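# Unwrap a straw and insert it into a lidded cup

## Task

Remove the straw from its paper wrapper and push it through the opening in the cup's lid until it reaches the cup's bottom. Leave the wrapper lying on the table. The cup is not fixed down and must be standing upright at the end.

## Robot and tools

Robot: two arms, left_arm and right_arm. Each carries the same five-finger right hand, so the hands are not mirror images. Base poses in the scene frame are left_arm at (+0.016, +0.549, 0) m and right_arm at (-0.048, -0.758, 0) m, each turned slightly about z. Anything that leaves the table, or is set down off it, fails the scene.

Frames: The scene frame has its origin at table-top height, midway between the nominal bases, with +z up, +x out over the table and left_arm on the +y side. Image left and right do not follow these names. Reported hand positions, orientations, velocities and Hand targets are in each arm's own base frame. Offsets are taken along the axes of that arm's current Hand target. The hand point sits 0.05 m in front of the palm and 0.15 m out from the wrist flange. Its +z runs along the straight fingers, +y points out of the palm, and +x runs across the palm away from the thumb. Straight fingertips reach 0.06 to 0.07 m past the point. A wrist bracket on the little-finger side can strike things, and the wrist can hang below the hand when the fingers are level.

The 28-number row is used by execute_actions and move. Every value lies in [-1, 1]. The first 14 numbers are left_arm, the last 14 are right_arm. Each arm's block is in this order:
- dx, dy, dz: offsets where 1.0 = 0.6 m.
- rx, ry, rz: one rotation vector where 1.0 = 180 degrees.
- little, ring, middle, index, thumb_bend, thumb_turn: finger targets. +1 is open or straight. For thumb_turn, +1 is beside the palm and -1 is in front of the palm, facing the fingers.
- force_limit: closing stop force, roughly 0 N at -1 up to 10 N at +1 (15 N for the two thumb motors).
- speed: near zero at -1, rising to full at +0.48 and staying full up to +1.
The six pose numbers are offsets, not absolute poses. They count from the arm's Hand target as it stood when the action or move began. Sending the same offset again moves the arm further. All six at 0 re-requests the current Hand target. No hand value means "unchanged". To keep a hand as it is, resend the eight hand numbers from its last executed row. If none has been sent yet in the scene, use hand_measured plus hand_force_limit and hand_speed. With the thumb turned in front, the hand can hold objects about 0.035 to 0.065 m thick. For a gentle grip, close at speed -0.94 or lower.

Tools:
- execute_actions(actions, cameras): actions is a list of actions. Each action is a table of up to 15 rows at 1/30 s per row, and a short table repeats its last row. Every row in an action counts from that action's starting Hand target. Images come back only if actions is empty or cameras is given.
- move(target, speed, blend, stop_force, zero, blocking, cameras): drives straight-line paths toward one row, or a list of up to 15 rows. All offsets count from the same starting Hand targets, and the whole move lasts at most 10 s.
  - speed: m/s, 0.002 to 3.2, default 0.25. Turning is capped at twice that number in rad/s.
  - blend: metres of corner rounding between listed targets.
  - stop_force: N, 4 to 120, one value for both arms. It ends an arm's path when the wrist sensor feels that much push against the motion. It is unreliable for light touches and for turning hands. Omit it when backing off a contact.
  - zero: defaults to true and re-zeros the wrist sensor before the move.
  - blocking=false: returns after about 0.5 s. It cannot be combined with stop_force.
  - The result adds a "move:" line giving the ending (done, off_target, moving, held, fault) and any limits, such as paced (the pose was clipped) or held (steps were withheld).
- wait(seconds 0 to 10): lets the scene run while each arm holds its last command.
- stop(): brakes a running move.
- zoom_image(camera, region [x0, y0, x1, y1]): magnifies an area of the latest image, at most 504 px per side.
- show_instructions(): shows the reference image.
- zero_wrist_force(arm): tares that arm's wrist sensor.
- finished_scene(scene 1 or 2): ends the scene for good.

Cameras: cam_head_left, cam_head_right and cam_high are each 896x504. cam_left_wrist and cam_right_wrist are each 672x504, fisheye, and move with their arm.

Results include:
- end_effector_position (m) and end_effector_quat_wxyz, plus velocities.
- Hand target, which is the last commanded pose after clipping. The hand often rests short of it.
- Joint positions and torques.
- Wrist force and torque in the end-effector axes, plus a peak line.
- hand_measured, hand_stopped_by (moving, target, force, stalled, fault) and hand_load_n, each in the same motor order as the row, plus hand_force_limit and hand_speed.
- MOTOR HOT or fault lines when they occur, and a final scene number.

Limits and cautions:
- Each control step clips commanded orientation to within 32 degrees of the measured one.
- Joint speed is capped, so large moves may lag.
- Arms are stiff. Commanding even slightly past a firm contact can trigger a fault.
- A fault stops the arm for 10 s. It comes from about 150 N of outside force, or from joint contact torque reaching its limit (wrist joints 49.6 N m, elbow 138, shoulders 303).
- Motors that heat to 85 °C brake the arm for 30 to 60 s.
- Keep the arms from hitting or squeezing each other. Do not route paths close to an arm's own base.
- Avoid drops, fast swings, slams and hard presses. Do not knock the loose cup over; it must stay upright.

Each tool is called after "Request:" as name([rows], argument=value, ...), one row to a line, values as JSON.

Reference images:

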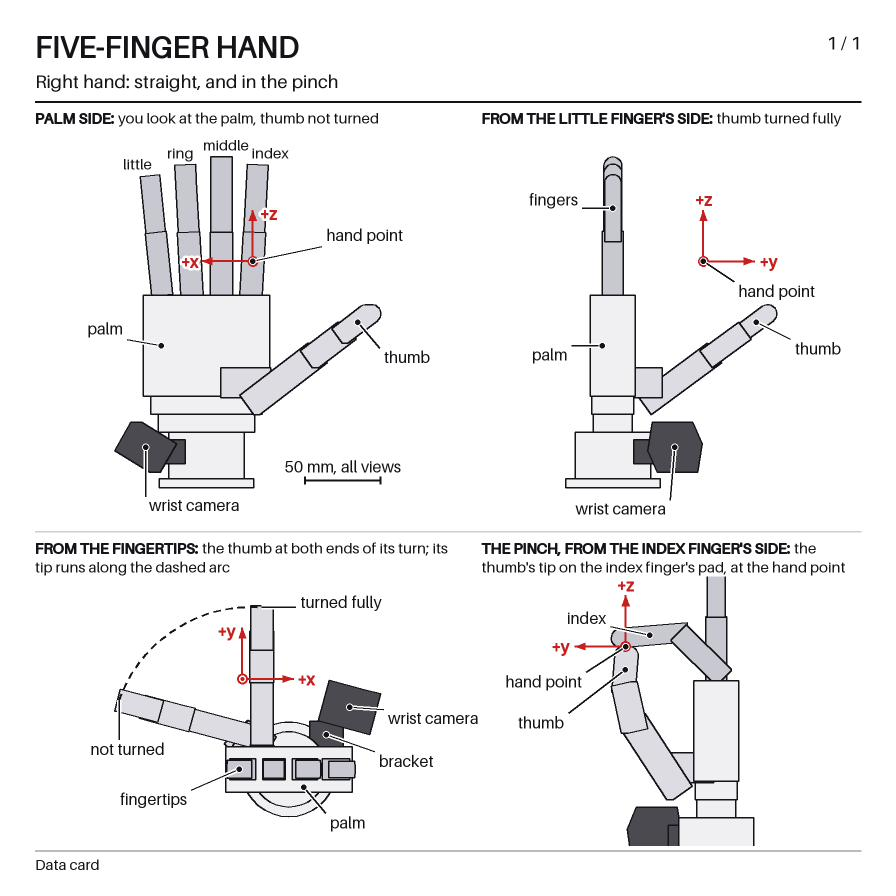

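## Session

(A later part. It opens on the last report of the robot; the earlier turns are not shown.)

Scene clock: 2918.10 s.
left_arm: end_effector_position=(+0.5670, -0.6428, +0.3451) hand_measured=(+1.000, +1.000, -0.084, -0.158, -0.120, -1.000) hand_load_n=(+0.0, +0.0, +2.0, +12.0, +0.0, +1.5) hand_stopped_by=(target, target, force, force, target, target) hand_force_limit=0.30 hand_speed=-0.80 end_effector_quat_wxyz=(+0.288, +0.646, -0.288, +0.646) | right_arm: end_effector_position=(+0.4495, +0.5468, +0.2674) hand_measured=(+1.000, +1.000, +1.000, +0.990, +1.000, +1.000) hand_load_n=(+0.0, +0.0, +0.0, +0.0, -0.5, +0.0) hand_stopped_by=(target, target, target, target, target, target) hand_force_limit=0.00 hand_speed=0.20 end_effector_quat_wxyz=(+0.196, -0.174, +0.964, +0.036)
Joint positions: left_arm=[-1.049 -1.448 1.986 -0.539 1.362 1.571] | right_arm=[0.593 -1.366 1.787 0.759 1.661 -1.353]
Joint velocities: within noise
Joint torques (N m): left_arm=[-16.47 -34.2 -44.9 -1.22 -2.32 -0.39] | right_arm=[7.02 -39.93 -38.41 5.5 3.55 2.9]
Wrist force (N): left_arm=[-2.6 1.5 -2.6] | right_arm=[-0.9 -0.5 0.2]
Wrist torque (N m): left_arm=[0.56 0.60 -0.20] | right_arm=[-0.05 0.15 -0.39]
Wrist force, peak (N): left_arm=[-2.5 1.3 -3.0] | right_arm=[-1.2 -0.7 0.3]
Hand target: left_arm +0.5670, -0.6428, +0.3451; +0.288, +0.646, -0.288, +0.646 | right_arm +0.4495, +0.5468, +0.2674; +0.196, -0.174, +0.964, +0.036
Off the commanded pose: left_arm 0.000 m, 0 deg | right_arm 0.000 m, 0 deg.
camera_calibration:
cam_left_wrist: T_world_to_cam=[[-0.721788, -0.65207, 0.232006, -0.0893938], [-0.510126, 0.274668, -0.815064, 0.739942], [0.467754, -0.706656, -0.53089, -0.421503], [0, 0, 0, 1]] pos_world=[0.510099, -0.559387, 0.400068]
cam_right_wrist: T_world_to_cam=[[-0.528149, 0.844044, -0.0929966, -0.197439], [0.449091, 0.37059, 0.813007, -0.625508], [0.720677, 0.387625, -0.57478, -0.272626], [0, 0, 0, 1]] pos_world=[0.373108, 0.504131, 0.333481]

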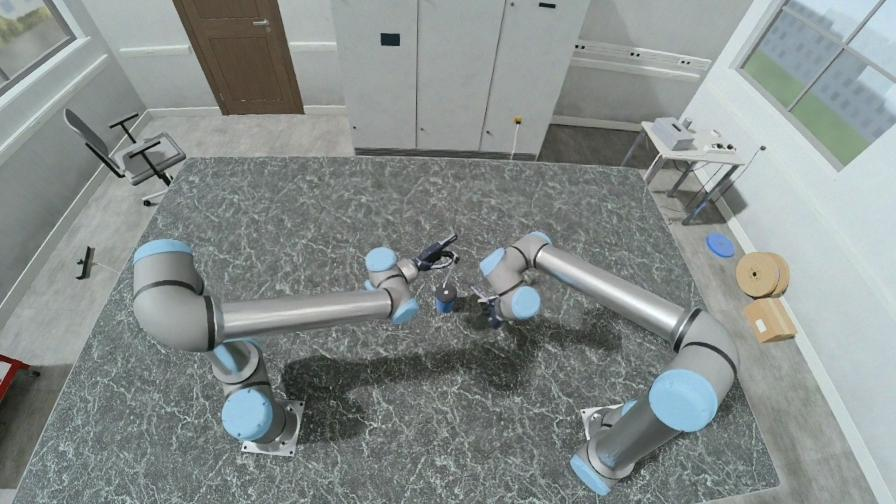

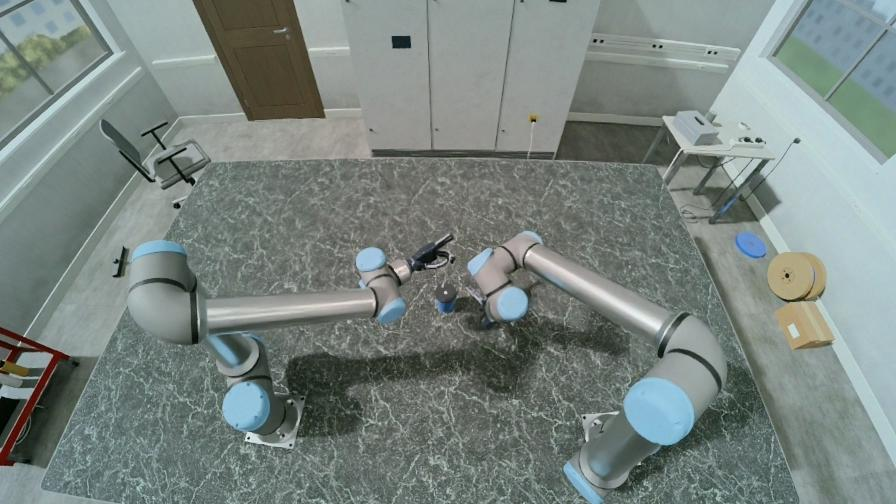

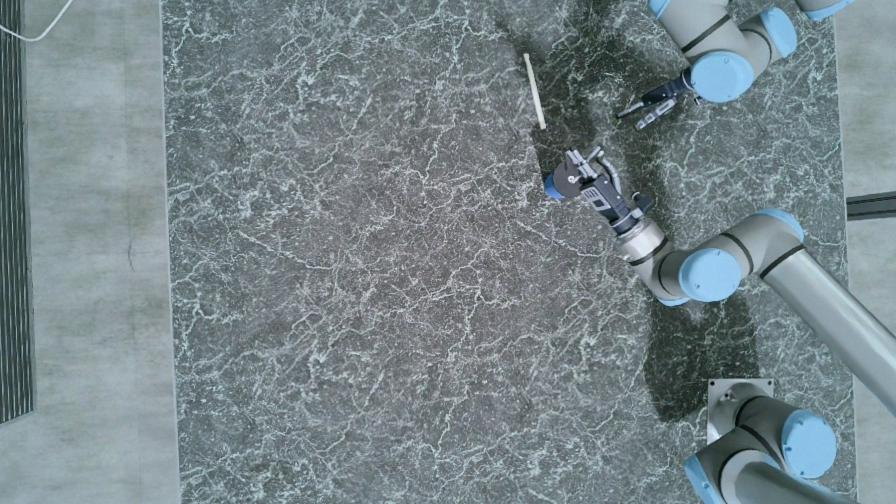

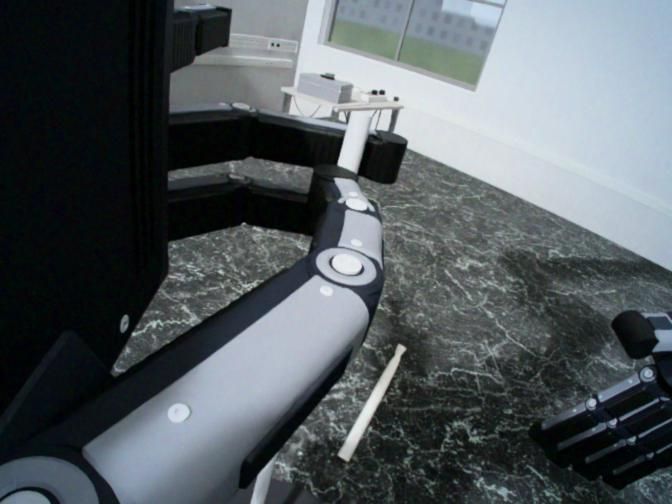

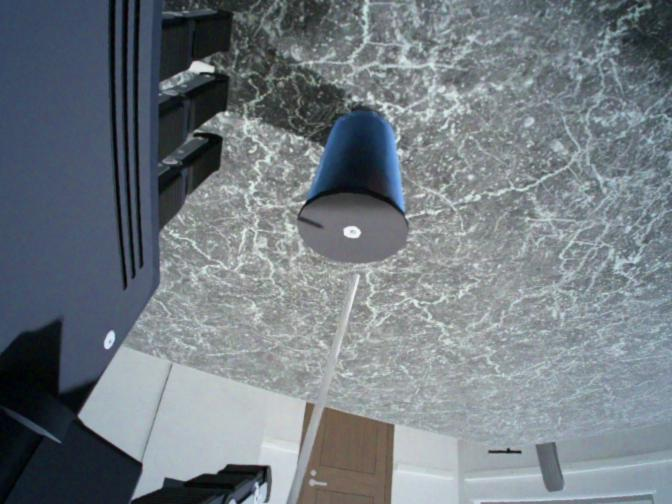

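Request:
move(target=[-0.0167,0.0013,-0.0373,0,0.0528,0,1,1,-0.6,-0.6,-0.12,-1,0.3,-0.8,0,0,0,0,0,0,1,1,1,0.99,1,1,0.0,0.2], cameras=["cam_right_wrist","cam_head_right","cam_head_left"], speed=0.1)

Request:
zoom_image(camera="cam_right_wrist", region=[290, 200, 410, 320])

Request:
zoom_image(camera="cam_head_right", region=[400, 210, 500, 330])

Scene clock: 2954.33 s.
left_arm: end_effector_position=(+0.5514, -0.6267, +0.3351) hand_measured=(+1.000, +1.000, -0.084, -0.158, -0.120, -1.000) hand_load_n=(+0.0, +0.0, +2.5, +11.5, +0.0, +1.5) hand_stopped_by=(target, target, force, force, target, target) hand_force_limit=0.30 hand_speed=-0.80 end_effector_quat_wxyz=(+0.311, +0.590, -0.263, +0.697) | right_arm: end_effector_position=(+0.4495, +0.5468, +0.2674) hand_measured=(+1.000, +1.000, +1.000, +0.990, +1.000, +1.000) hand_load_n=(+0.0, +0.0, +0.0, +0.0, -0.5, +0.0) hand_stopped_by=(target, target, target, target, target, target) hand_force_limit=0.00 hand_speed=0.20 end_effector_quat_wxyz=(+0.196, -0.174, +0.964, +0.036)
Joint positions: left_arm=[-1.059 -1.458 2.117 -0.829 1.354 1.608] | right_arm=[0.593 -1.366 1.787 0.759 1.661 -1.353]
Joint torques (N m): left_arm=[-20.6 -30.97 -29.08 -5.51 -2.84 1.88] | right_arm=[8.08 -40.67 -38.78 5.3 3.67 3.01]
Wrist force (N): left_arm=[-2.6 1.8 -3.2] | right_arm=[-0.9 -0.5 0.3]
Wrist torque (N m): left_arm=[0.64 0.60 -0.18] | right_arm=[-0.05 0.16 -0.39]
Wrist force, peak (N): left_arm=[-2.9 1.7 -3.1] | right_arm=[-1.2 -0.7 0.1]
Hand target: left_arm +0.5514, -0.6267, +0.3350; +0.311, +0.590, -0.263, +0.697 | right_arm +0.4495, +0.5468, +0.2674; +0.196, -0.174, +0.964, +0.036
Off the commanded pose: left_arm 0.000 m, 0 deg | right_arm 0.000 m, 0 deg.
move: done
camera_calibration:
cam_right_wrist: T_world_to_cam=[[-0.528149, 0.844044, -0.0929966, -0.197439], [0.449091, 0.37059, 0.813007, -0.625508], [0.720677, 0.387625, -0.57478, -0.272626], [0, 0, 0, 1]] pos_world=[0.373108, 0.504131, 0.333481]
Images, in order (width x height): cam_head_left 896x504, cam_head_right 896x504, cam_right_wrist 672x504.

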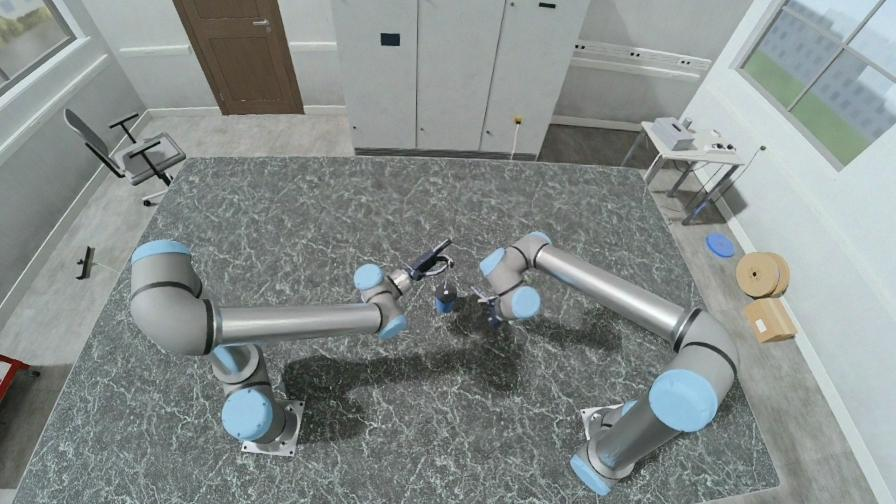

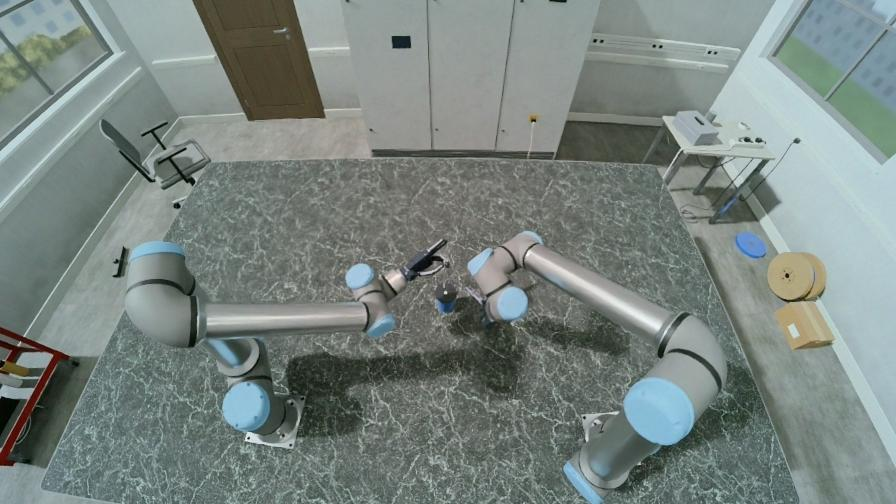

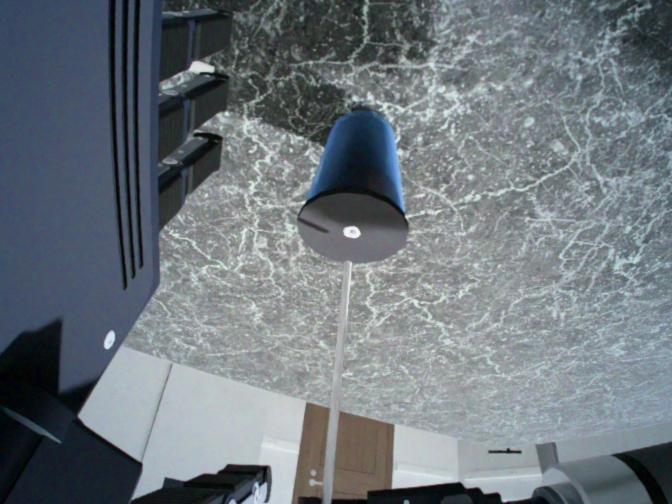

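Scaled by 4.200 from the camera's 672x504 image, which has a finer 960x720 frame.

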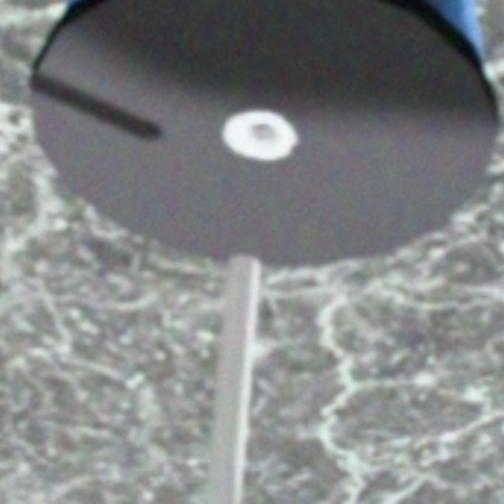

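Scaled by 4.200 from the camera's 896x504 image, which has a finer 1280x720 frame.

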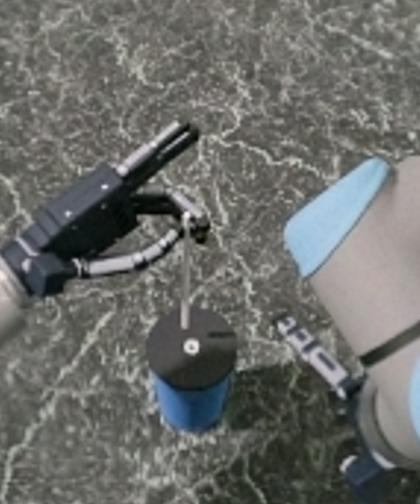

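Request:
move(target=[-0.019,0.0163,-0.0075,0,0,0,1,1,-0.6,-0.6,-0.12,-1,0.3,-0.8,0,0,0,0,0,0,1,1,1,0.99,1,1,0.0,0.2], cameras=["cam_right_wrist","cam_head_right","cam_head_left"], speed=0.06)

Request:
zoom_image(camera="cam_right_wrist", region=[290, 190, 410, 310])

Request:
zoom_image(camera="cam_head_right", region=[410, 260, 480, 330])

Request:
zoom_image(camera="cam_head_left", region=[410, 260, 480, 330])

Scene clock: 2995.13 s.
left_arm: end_effector_position=(+0.5426, -0.6312, +0.3232) hand_measured=(+1.000, +1.000, -0.084, -0.158, -0.120, -1.000) hand_load_n=(+0.0, +0.0, +2.5, +11.5, -0.5, +1.0) hand_stopped_by=(target, target, force, force, target, target) hand_force_limit=0.30 hand_speed=-0.80 end_effector_quat_wxyz=(+0.311, +0.590, -0.263, +0.697) | right_arm: end_effector_position=(+0.4495, +0.5468, +0.2674) hand_measured=(+1.000, +1.000, +1.000, +0.990, +1.000, +1.000) hand_load_n=(+0.0, +0.0, +0.0, +0.0, +0.0, +0.0) hand_stopped_by=(target, target, target, target, target, target) hand_force_limit=0.00 hand_speed=0.20 end_effector_quat_wxyz=(+0.196, -0.174, +0.964, +0.036)
Joint positions: left_arm=[-1.078 -1.449 2.133 -0.855 1.336 1.611] | right_arm=[0.593 -1.366 1.787 0.759 1.661 -1.353]
Joint torques (N m): left_arm=[-19.15 -31.15 -28.85 -5.68 -2.82 1.8] | right_arm=[6.68 -41.01 -38.03 5.62 3.58 2.84]
Wrist force (N): left_arm=[-2.7 1.4 -2.9] | right_arm=[-0.9 -0.6 0.2]
Wrist torque (N m): left_arm=[0.59 0.61 -0.17] | right_arm=[-0.06 0.16 -0.39]
Wrist force, peak (N): left_arm=[-3.1 1.3 -3.1] | right_arm=[-1.2 -0.8 0.3]
Hand target: left_arm +0.5424, -0.6313, +0.3231; +0.311, +0.590, -0.263, +0.697 | right_arm +0.4495, +0.5468, +0.2674; +0.196, -0.174, +0.964, +0.036
Off the commanded pose: left_arm 0.000 m, 0 deg | right_arm 0.000 m, 0 deg.
move: done
camera_calibration:
cam_right_wrist: T_world_to_cam=[[-0.528149, 0.844044, -0.0929966, -0.197439], [0.449091, 0.37059, 0.813007, -0.625508], [0.720677, 0.387625, -0.57478, -0.272626], [0, 0, 0, 1]] pos_world=[0.373108, 0.504131, 0.333481]
Images, in order (width x height): cam_head_left 896x504, cam_head_right 896x504, cam_right_wrist 672x504.

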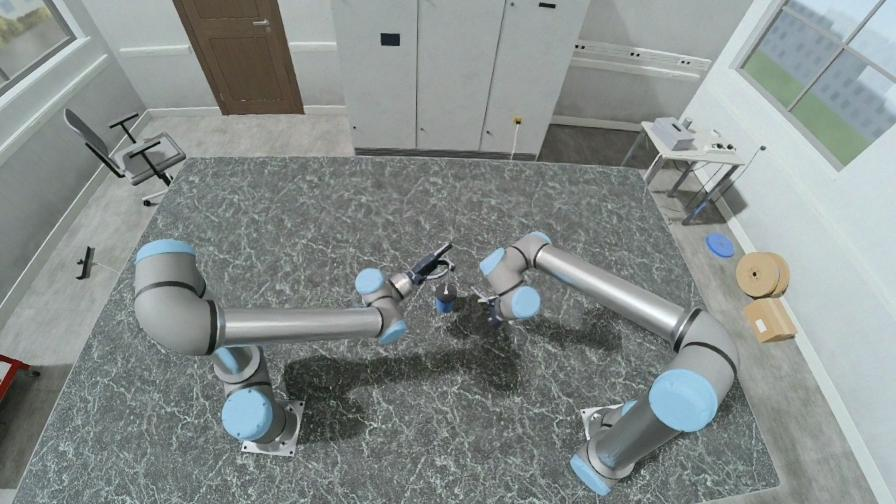

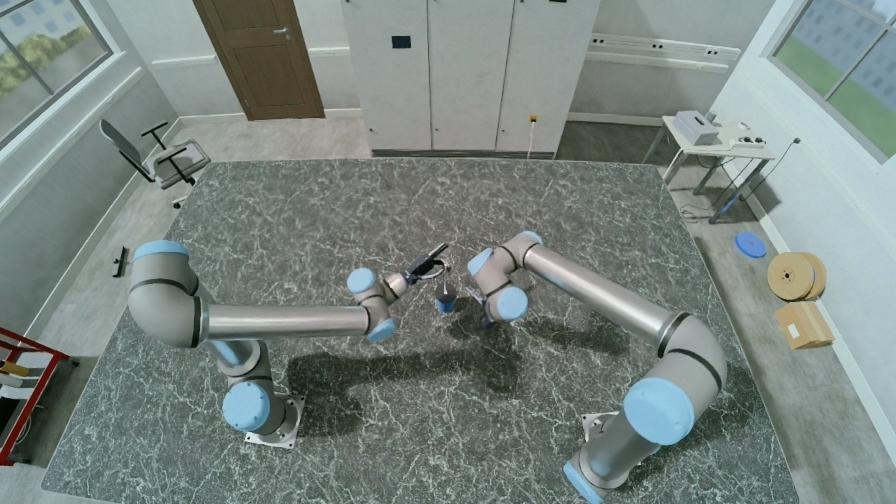

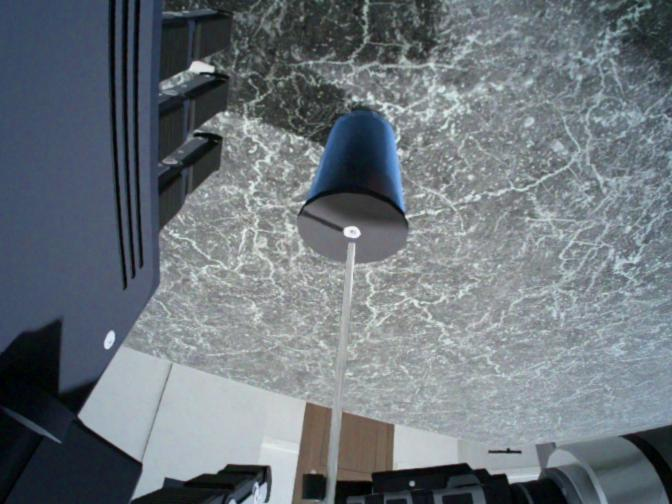

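Scaled by 4.200 from the camera's 672x504 image, which has a finer 960x720 frame.

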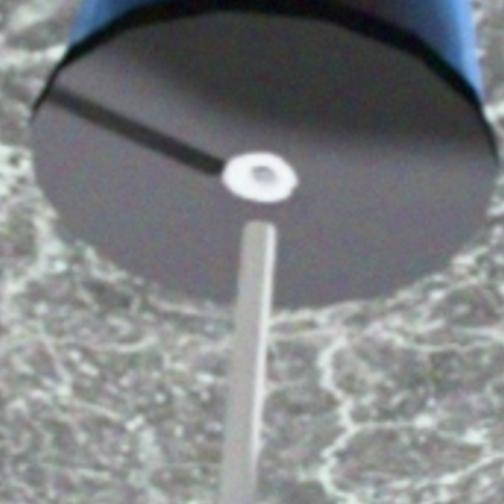

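Scaled by 7.200 from the camera's 896x504 image, which has a finer 1280x720 frame.

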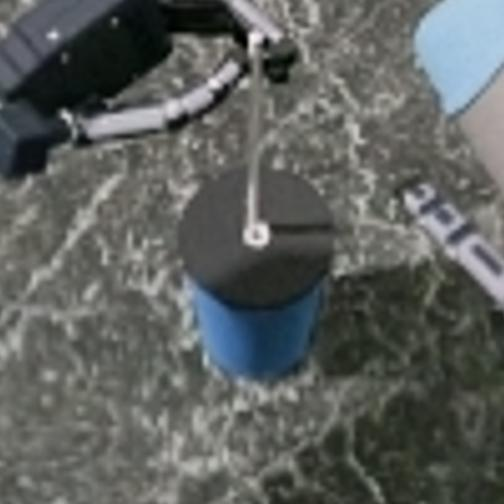

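Scaled by 7.200 from the camera's 896x504 image, which has a finer 1280x720 frame.

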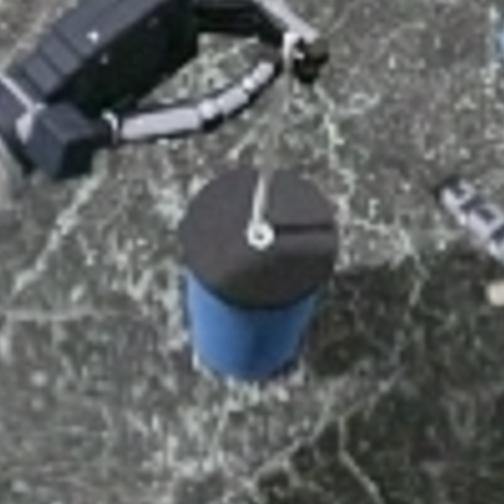

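Request:
move(target=[-0.0172,0.0025,-0.0032,0,0,0,1,1,-0.6,-0.6,-0.12,-1,0.3,-0.8,0,0,0,0,0,0,1,1,1,0.99,1,1,0.0,0.2], cameras=["cam_right_wrist","cam_head_right","cam_head_left"], speed=0.04)

Request:
zoom_image(camera="cam_right_wrist", region=[320, 200, 390, 270])

Request:
zoom_image(camera="cam_head_right", region=[425, 270, 465, 310])

Request:
zoom_image(camera="cam_head_left", region=[425, 270, 465, 310])

Scene clock: 3036.13 s.
left_arm: end_effector_position=(+0.5412, -0.6321, +0.3127) hand_measured=(+1.000, +1.000, -0.084, -0.158, -0.120, -1.000) hand_load_n=(+0.0, +0.0, +2.0, +11.5, +0.0, +1.5) hand_stopped_by=(target, target, force, force, target, target) hand_force_limit=0.30 hand_speed=-0.80 end_effector_quat_wxyz=(+0.311, +0.590, -0.263, +0.697) | right_arm: end_effector_position=(+0.4495, +0.5468, +0.2674) hand_measured=(+1.000, +1.000, +1.000, +0.990, +1.000, +1.000) hand_load_n=(+0.0, +0.0, +0.0, +0.0, +0.0, -0.5) hand_stopped_by=(target, target, target, target, target, target) hand_force_limit=0.00 hand_speed=0.20 end_effector_quat_wxyz=(+0.196, -0.174, +0.964, +0.036)
Joint positions: left_arm=[-1.081 -1.436 2.143 -0.877 1.333 1.611] | right_arm=[0.593 -1.366 1.787 0.759 1.661 -1.353]
Joint torques (N m): left_arm=[-20.06 -32.44 -27.8 -5.5 -2.95 1.77] | right_arm=[6.64 -41.92 -38.52 5.59 3.61 2.82]
Wrist force (N): left_arm=[-2.8 1.7 -3.2] | right_arm=[-1.0 -0.5 0.4]
Wrist torque (N m): left_arm=[0.70 0.61 -0.16] | right_arm=[-0.04 0.17 -0.40]
Wrist force, peak (N): left_arm=[-3.0 1.4 -3.4] | right_arm=[-1.1 -0.7 0.4]
Hand target: left_arm +0.5412, -0.6322, +0.3126; +0.311, +0.590, -0.263, +0.697 | right_arm +0.4495, +0.5468, +0.2674; +0.196, -0.174, +0.964, +0.036
Off the commanded pose: left_arm 0.000 m, 0 deg | right_arm 0.000 m, 0 deg.
move: done
camera_calibration:
cam_right_wrist: T_world_to_cam=[[-0.528149, 0.844044, -0.0929966, -0.197439], [0.449091, 0.37059, 0.813007, -0.625508], [0.720677, 0.387625, -0.57478, -0.272626], [0, 0, 0, 1]] pos_world=[0.373108, 0.504131, 0.333481]
Images, in order (width x height): cam_head_left 896x504, cam_head_right 896x504, cam_right_wrist 672x504.

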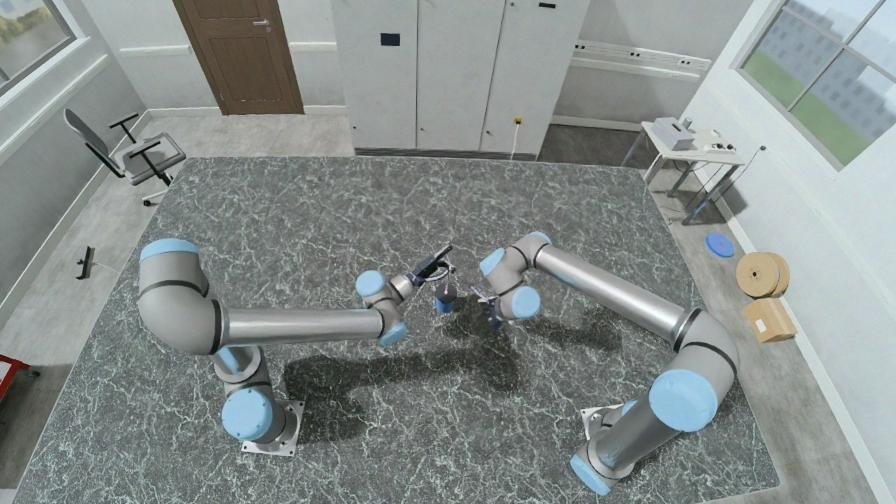

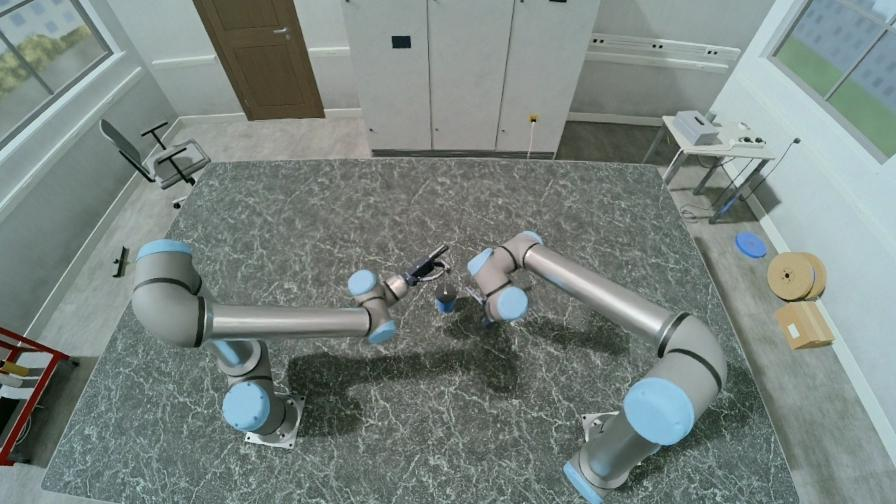

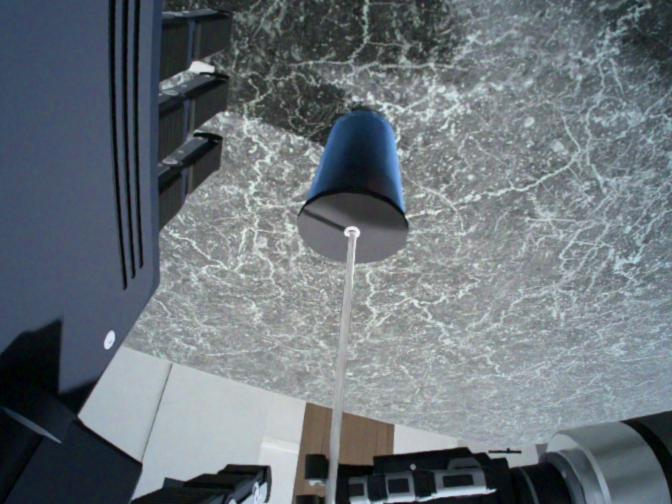

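Scaled by 7.200 from the camera's 672x504 image, which has a finer 960x720 frame.

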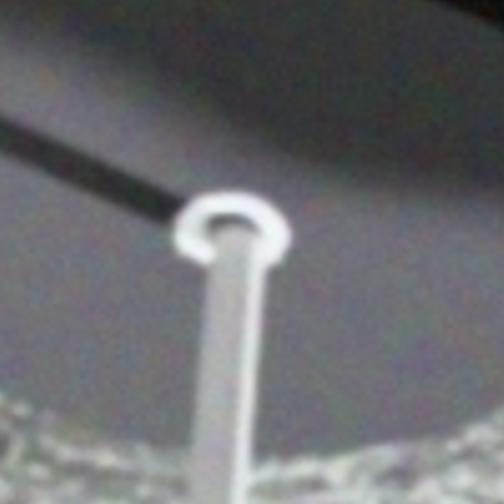

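Scaled by 12.600 from the camera's 896x504 image, which has a finer 1280x720 frame.

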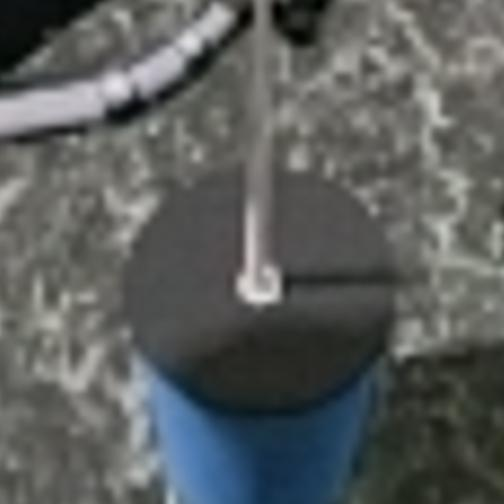

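Scaled by 12.600 from the camera's 896x504 image, which has a finer 1280x720 frame.

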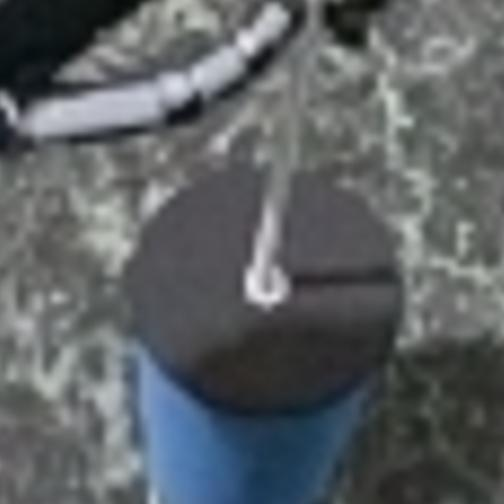

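Request:
move(target=[0,0,0,0,0,0,1,1,-0.6,-0.6,-0.12,-1,0.3,-0.8,-0.187,-0.232,0.0792,-0.1473,0,-0.3476,1,1,1,0.99,1,1,0.0,0.2], cameras=["cam_right_wrist"], speed=0.4)

Request:
zoom_image(camera="cam_right_wrist", region=[310, 200, 380, 270])

Request:
zoom_image(camera="cam_right_wrist", region=[250, 200, 450, 504])

Scene clock: 3096.07 s.
left_arm: end_effector_position=(+0.5412, -0.6322, +0.3126) hand_measured=(+1.000, +1.000, -0.084, -0.158, -0.120, -1.000) hand_load_n=(+0.0, +0.0, +2.5, +11.5, +0.0, +1.5) hand_stopped_by=(target, target, force, force, target, target) hand_force_limit=0.30 hand_speed=-0.80 end_effector_quat_wxyz=(+0.311, +0.590, -0.263, +0.697) | right_arm: end_effector_position=(+0.6124, +0.4591, +0.2673) hand_measured=(+1.000, +1.000, +1.000, +0.990, +1.000, +1.000) hand_load_n=(+0.0, +0.0, +0.0, +0.0, -0.5, +0.0) hand_stopped_by=(target, target, target, target, target, target) hand_force_limit=0.00 hand_speed=0.20 end_effector_quat_wxyz=(-0.143, +0.683, -0.702, -0.139)
Joint positions: left_arm=[-1.081 -1.436 2.143 -0.878 1.333 1.611] | right_arm=[0.215 -1.047 1.402 1.116 1.181 -2.879]
Joint torques (N m): left_arm=[-19.67 -32.22 -28.57 -5.7 -2.67 1.77] | right_arm=[-11.83 -62.8 -36.77 6.45 -3.77 -4.07]
Wrist force (N): left_arm=[-2.7 1.2 -2.8] | right_arm=[-0.6 -0.6 0.5]
Wrist torque (N m): left_arm=[0.59 0.60 -0.18] | right_arm=[-0.12 0.14 -0.16]
Wrist force, peak (N): left_arm=[-3.3 1.3 -3.4] | right_arm=[-0.8 -1.9 0.7]
Hand target: left_arm +0.5412, -0.6322, +0.3126; +0.311, +0.590, -0.263, +0.697 | right_arm +0.6124, +0.4591, +0.2673; -0.143, +0.684, -0.702, -0.139
Off the commanded pose: left_arm 0.000 m, 0 deg | right_arm 0.000 m, 0 deg.
move: done
camera_calibration:
cam_right_wrist: T_world_to_cam=[[-0.980574, -0.172338, -0.0936696, 0.706412], [-0.175162, 0.554441, 0.813581, -0.368314], [-0.0882764, 0.814184, -0.573857, -0.056874], [0, 0, 0, 1]] pos_world=[0.623154, 0.372255, 0.333185]
Images, in order (width x height): cam_right_wrist 672x504.

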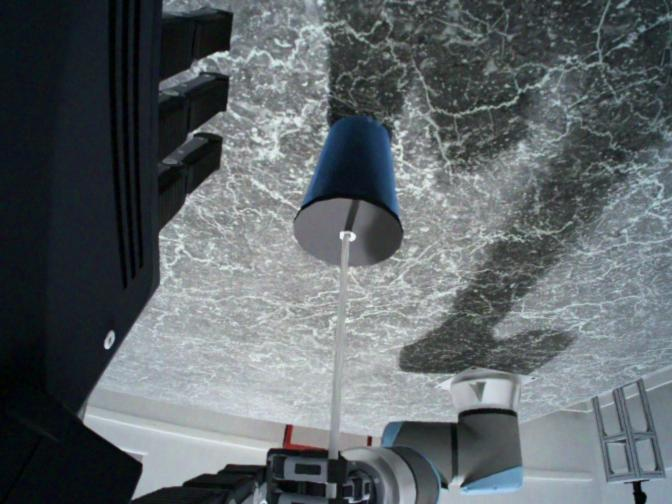

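Scaled by 7.200 from the camera's 672x504 image, which has a finer 960x720 frame.

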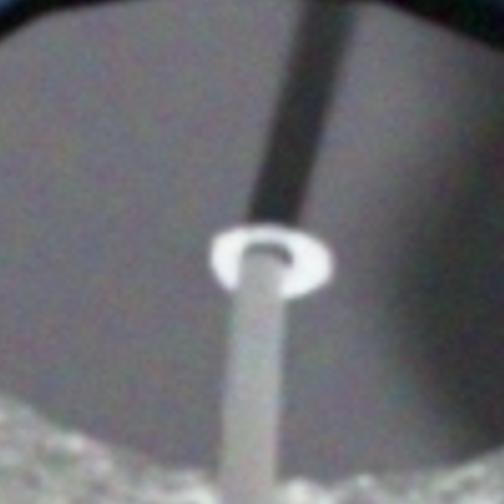

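Scaled by 1.658 from the camera's 672x504 image, which has a finer 960x720 frame.

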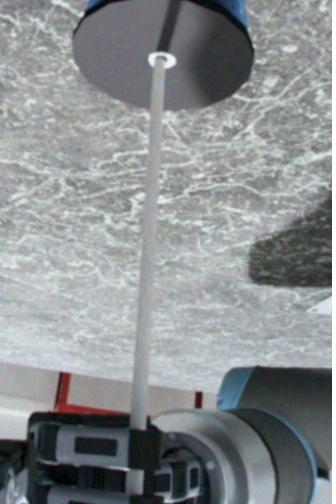

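Request:
move(target=[0.0014,-0.0065,0.0069,0.0013,-0.0084,-0.008,1,1,-0.6,-0.6,-0.12,-1,0.3,-0.8,0,0,0,0,0,0,1,1,1,0.99,1,1,0.0,0.2], cameras=["cam_right_wrist","cam_head_right"], speed=0.04)

Request:
zoom_image(camera="cam_right_wrist", region=[310, 200, 380, 270])

Request:
zoom_image(camera="cam_right_wrist", region=[250, 200, 450, 504])

Request:
zoom_image(camera="cam_head_right", region=[425, 260, 465, 300])

Scene clock: 3185.17 s.
left_arm: end_effector_position=(+0.5467, -0.6325, +0.3141) hand_measured=(+1.000, +1.000, -0.084, -0.158, -0.120, -1.000) hand_load_n=(+0.0, +0.0, +2.5, +11.5, +0.0, +1.5) hand_stopped_by=(target, target, force, force, target, target) hand_force_limit=0.30 hand_speed=-0.80 end_effector_quat_wxyz=(+0.315, +0.603, -0.258, +0.686) end_effector_velocity=(+0.001, +0.000, -0.001) end_effector_angular_velocity=(+0.002, +0.003, +0.001) | right_arm: end_effector_position=(+0.6124, +0.4591, +0.2673) hand_measured=(+1.000, +1.000, +1.000, +0.990, +1.000, +1.000) hand_load_n=(+0.0, +0.0, +0.0, +0.0, +0.0, +0.0) hand_stopped_by=(target, target, target, target, target, target) hand_force_limit=0.00 hand_speed=0.20 end_effector_quat_wxyz=(-0.143, +0.684, -0.702, -0.139)
Joint positions: left_arm=[-1.072 -1.435 2.124 -0.833 1.336 1.579] | right_arm=[0.215 -1.047 1.401 1.116 1.181 -2.879]
Joint velocities: left_arm=[0.001 0.001 -0.002 0.005 0 -0.002] | right_arm=[within noise]
Joint torques (N m): left_arm=[21.8 -32.54 -42.29 0.6 2.9 -2.76] | right_arm=[-10.31 -65.3 -38.43 6.24 -3.74 -3.27]
Wrist force (N): left_arm=[-2.6 1.2 -2.6] | right_arm=[-0.5 -0.7 0.1]
Wrist torque (N m): left_arm=[0.58 0.56 -0.09] | right_arm=[-0.10 0.15 -0.15]
Wrist force, peak (N): left_arm=[-3.0 1.6 -3.4] | right_arm=[-0.9 -1.1 0.3]
Hand target: left_arm +0.5467, -0.6325, +0.3141; +0.315, +0.603, -0.258, +0.686 | right_arm +0.6124, +0.4591, +0.2673; -0.143, +0.684, -0.702, -0.139
Off the commanded pose: left_arm 0.000 m, 0 deg | right_arm 0.000 m, 0 deg.
move: done
camera_calibration:
cam_right_wrist: T_world_to_cam=[[-0.98053, -0.172645, -0.0935697, 0.706562], [-0.175257, 0.554427, 0.81357, -0.368228], [-0.088581, 0.814128, -0.57389, -0.0566438], [0, 0, 0, 1]] pos_world=[0.623253, 0.372255, 0.333185]
Images, in order (width x height): cam_head_right 896x504, cam_right_wrist 672x504.

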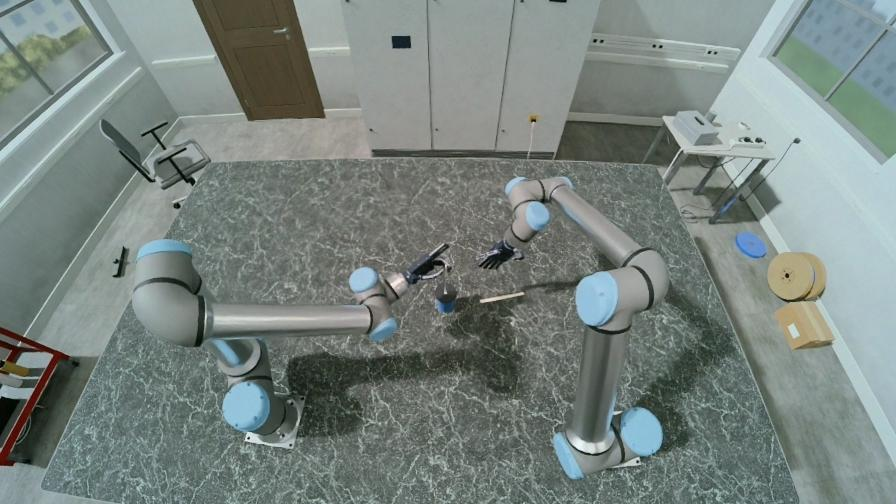

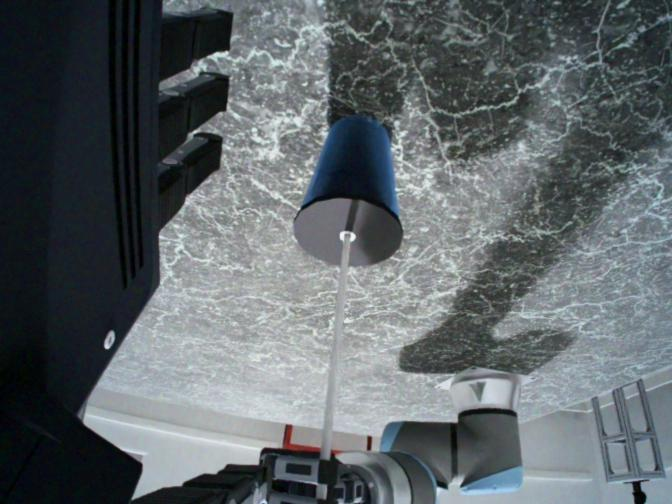

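Scaled by 7.200 from the camera's 672x504 image, which has a finer 960x720 frame.

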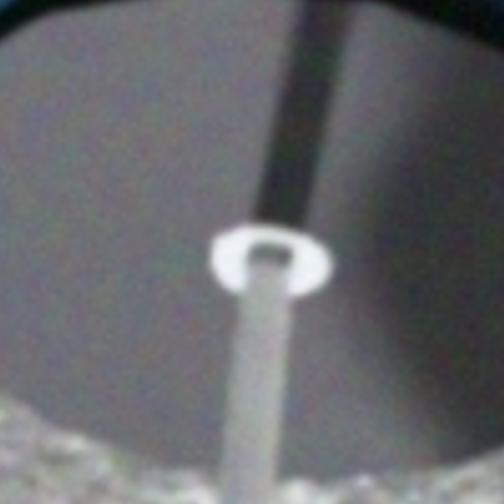

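Scaled by 1.658 from the camera's 672x504 image, which has a finer 960x720 frame.

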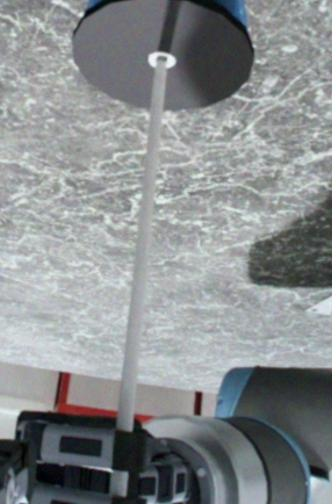

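Scaled by 12.600 from the camera's 896x504 image, which has a finer 1280x720 frame.

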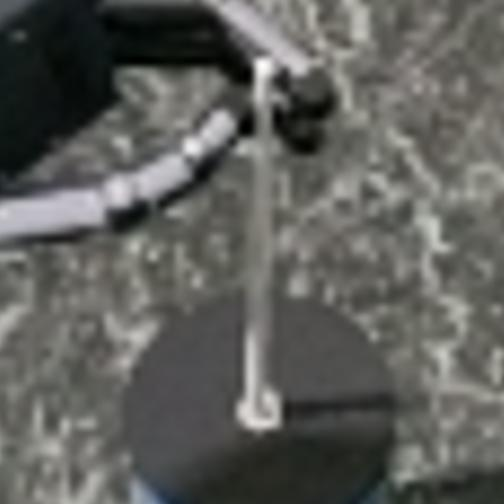

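Request:
move(target=[-0.0132,-0.0003,-0.0019,0,0,0,1,1,-0.6,-0.6,-0.12,-1,0.3,-0.8,0,0,0,0,0,0,1,1,1,0.99,1,1,0.0,0.2], cameras=["cam_right_wrist"], speed=0.01, stop_force=4)

Request:
zoom_image(camera="cam_right_wrist", region=[310, 200, 380, 270])

Scene clock: 3220.00 s.
left_arm: end_effector_position=(+0.5468, -0.6325, +0.3120) hand_measured=(+1.000, +1.000, -0.084, -0.158, -0.120, -1.000) hand_load_n=(+0.5, +0.0, +2.0, +11.0, +0.5, -1.5) hand_stopped_by=(target, target, force, force, target, target) hand_force_limit=0.30 hand_speed=-0.80 end_effector_quat_wxyz=(+0.315, +0.603, -0.258, +0.686) | right_arm: end_effector_position=(+0.6124, +0.4591, +0.2673) hand_measured=(+1.000, +1.000, +1.000, +0.990, +1.000, +1.000) hand_load_n=(+0.0, +0.0, +0.0, +0.0, +0.0, +0.0) hand_stopped_by=(target, target, target, target, target, target) hand_force_limit=0.00 hand_speed=0.20 end_effector_quat_wxyz=(-0.143, +0.684, -0.702, -0.139)
Joint positions: left_arm=[-1.072 -1.432 2.125 -0.837 1.336 1.579] | right_arm=[0.215 -1.047 1.401 1.116 1.181 -2.879]
Joint torques (N m): left_arm=[20.26 -54.17 -40.57 0.5 2.53 -0.89] | right_arm=[-10.54 -65.19 -38.51 6.41 -3.73 -3.25]
Wrist force (N): left_arm=[-0.6 1.1 -2.3] | right_arm=[-0.6 -0.6 0.5]
Wrist torque (N m): left_arm=[0.56 0.54 -0.08] | right_arm=[-0.11 0.15 -0.16]
Wrist force, peak (N): left_arm=[-2.7 1.5 -3.1] | right_arm=[-0.8 -1.2 0.2]
Hand target: left_arm +0.5468, -0.6325, +0.3120; +0.315, +0.603, -0.258, +0.686 (not the last commanded pose) | right_arm +0.6124, +0.4591, +0.2673; -0.143, +0.684, -0.702, -0.139
Off the commanded pose: left_arm 0.006 m, 0 deg | right_arm 0.000 m, 0 deg.
move: contact (left_arm)
camera_calibration:
cam_right_wrist: T_world_to_cam=[[-0.98053, -0.172645, -0.0935697, 0.706562], [-0.175257, 0.554427, 0.81357, -0.368228], [-0.088581, 0.814128, -0.57389, -0.0566438], [0, 0, 0, 1]] pos_world=[0.623253, 0.372255, 0.333185]
Images, in order (width x height): cam_right_wrist 672x504.

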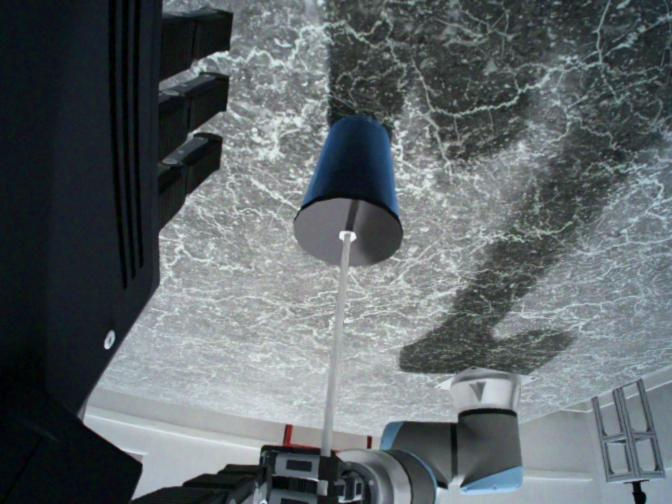

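Scaled by 7.200 from the camera's 672x504 image, which has a finer 960x720 frame.

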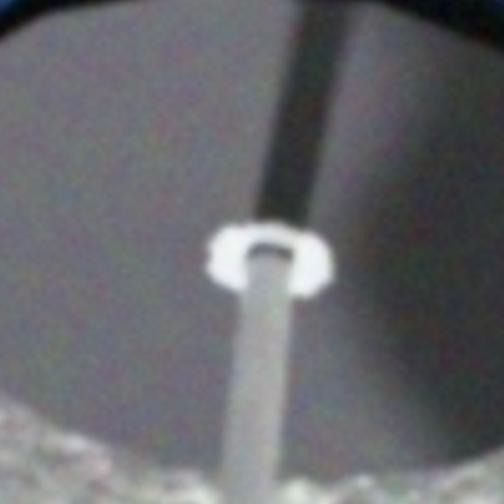

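Request:
move([
  [0.00165,0,0.0002,0,0,0,1,1,-0.6,-0.6,-0.12,-1,0.3,-0.8,0,0,0,0,0,0,1,1,1,0.99,1,1,0.0,0.2],
  [0.0014,0.0009,0.0014,0,0,0,1,1,-0.6,-0.6,-0.12,-1,0.3,-0.8,0,0,0,0,0,0,1,1,1,0.99,1,1,0.0,0.2],
  [-0.0101,0.0006,-0.0002,0,0,0,1,1,-0.6,-0.6,-0.12,-1,0.3,-0.8,0,0,0,0,0,0,1,1,1,0.99,1,1,0.0,0.2],
], cameras=["cam_right_wrist"], speed=0.008, stop_force=4)

Request:
zoom_image(camera="cam_right_wrist", region=[310, 200, 380, 270])

Scene clock: 3246.33 s.
left_arm: end_effector_position=(+0.5469, -0.6334, +0.3060) hand_measured=(+1.000, +1.000, -0.084, -0.158, -0.120, -1.000) hand_load_n=(-0.5, +0.0, +1.5, +11.5, +0.0, -1.0) hand_stopped_by=(target, target, force, force, target, target) hand_force_limit=0.30 hand_speed=-0.80 end_effector_quat_wxyz=(+0.315, +0.603, -0.258, +0.686) | right_arm: end_effector_position=(+0.6124, +0.4591, +0.2673) hand_measured=(+1.000, +1.000, +1.000, +0.990, +1.000, +1.000) hand_load_n=(+0.0, +0.0, +0.0, +0.0, +0.0, +0.0) hand_stopped_by=(target, target, target, target, target, target) hand_force_limit=0.00 hand_speed=0.20 end_effector_quat_wxyz=(-0.143, +0.684, -0.702, -0.139)
Joint positions: left_arm=[-1.073 -1.424 2.129 -0.849 1.336 1.579] | right_arm=[0.215 -1.047 1.401 1.116 1.181 -2.879]
Joint torques (N m): left_arm=[-18.4 -32.84 -28.62 -5.6 -2.66 0.96] | right_arm=[-10.46 -65.35 -38.34 6.41 -3.62 -3.18]
Wrist force (N): left_arm=[-2.7 1.3 -3.1] | right_arm=[-0.9 -0.6 0.4]
Wrist torque (N m): left_arm=[0.63 0.59 -0.11] | right_arm=[-0.11 0.19 -0.18]
Wrist force, peak (N): left_arm=[-2.8 1.6 -3.0] | right_arm=[-0.9 -1.0 0.3]
Hand target: left_arm +0.5469, -0.6334, +0.3060; +0.315, +0.603, -0.258, +0.686 | right_arm +0.6124, +0.4591, +0.2673; -0.143, +0.684, -0.702, -0.139
Off the commanded pose: left_arm 0.000 m, 0 deg | right_arm 0.000 m, 0 deg.
move: done
camera_calibration:
cam_right_wrist: T_world_to_cam=[[-0.98053, -0.172645, -0.0935697, 0.706562], [-0.175257, 0.554427, 0.81357, -0.368228], [-0.088581, 0.814128, -0.57389, -0.0566438], [0, 0, 0, 1]] pos_world=[0.623253, 0.372255, 0.333185]
Images, in order (width x height): cam_right_wrist 672x504.

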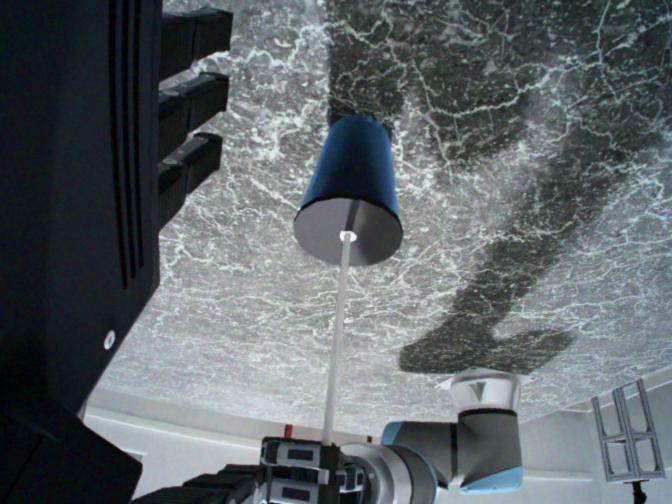

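Scaled by 7.200 from the camera's 672x504 image, which has a finer 960x720 frame.

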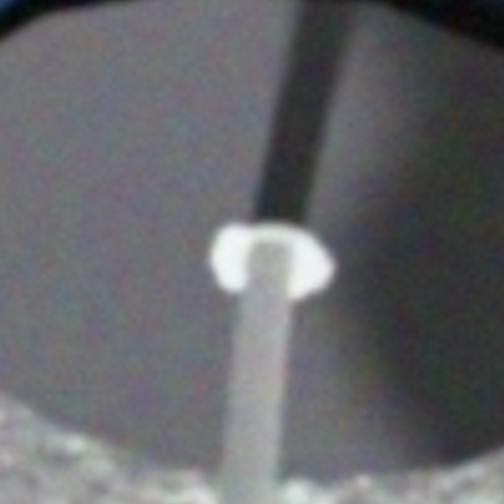

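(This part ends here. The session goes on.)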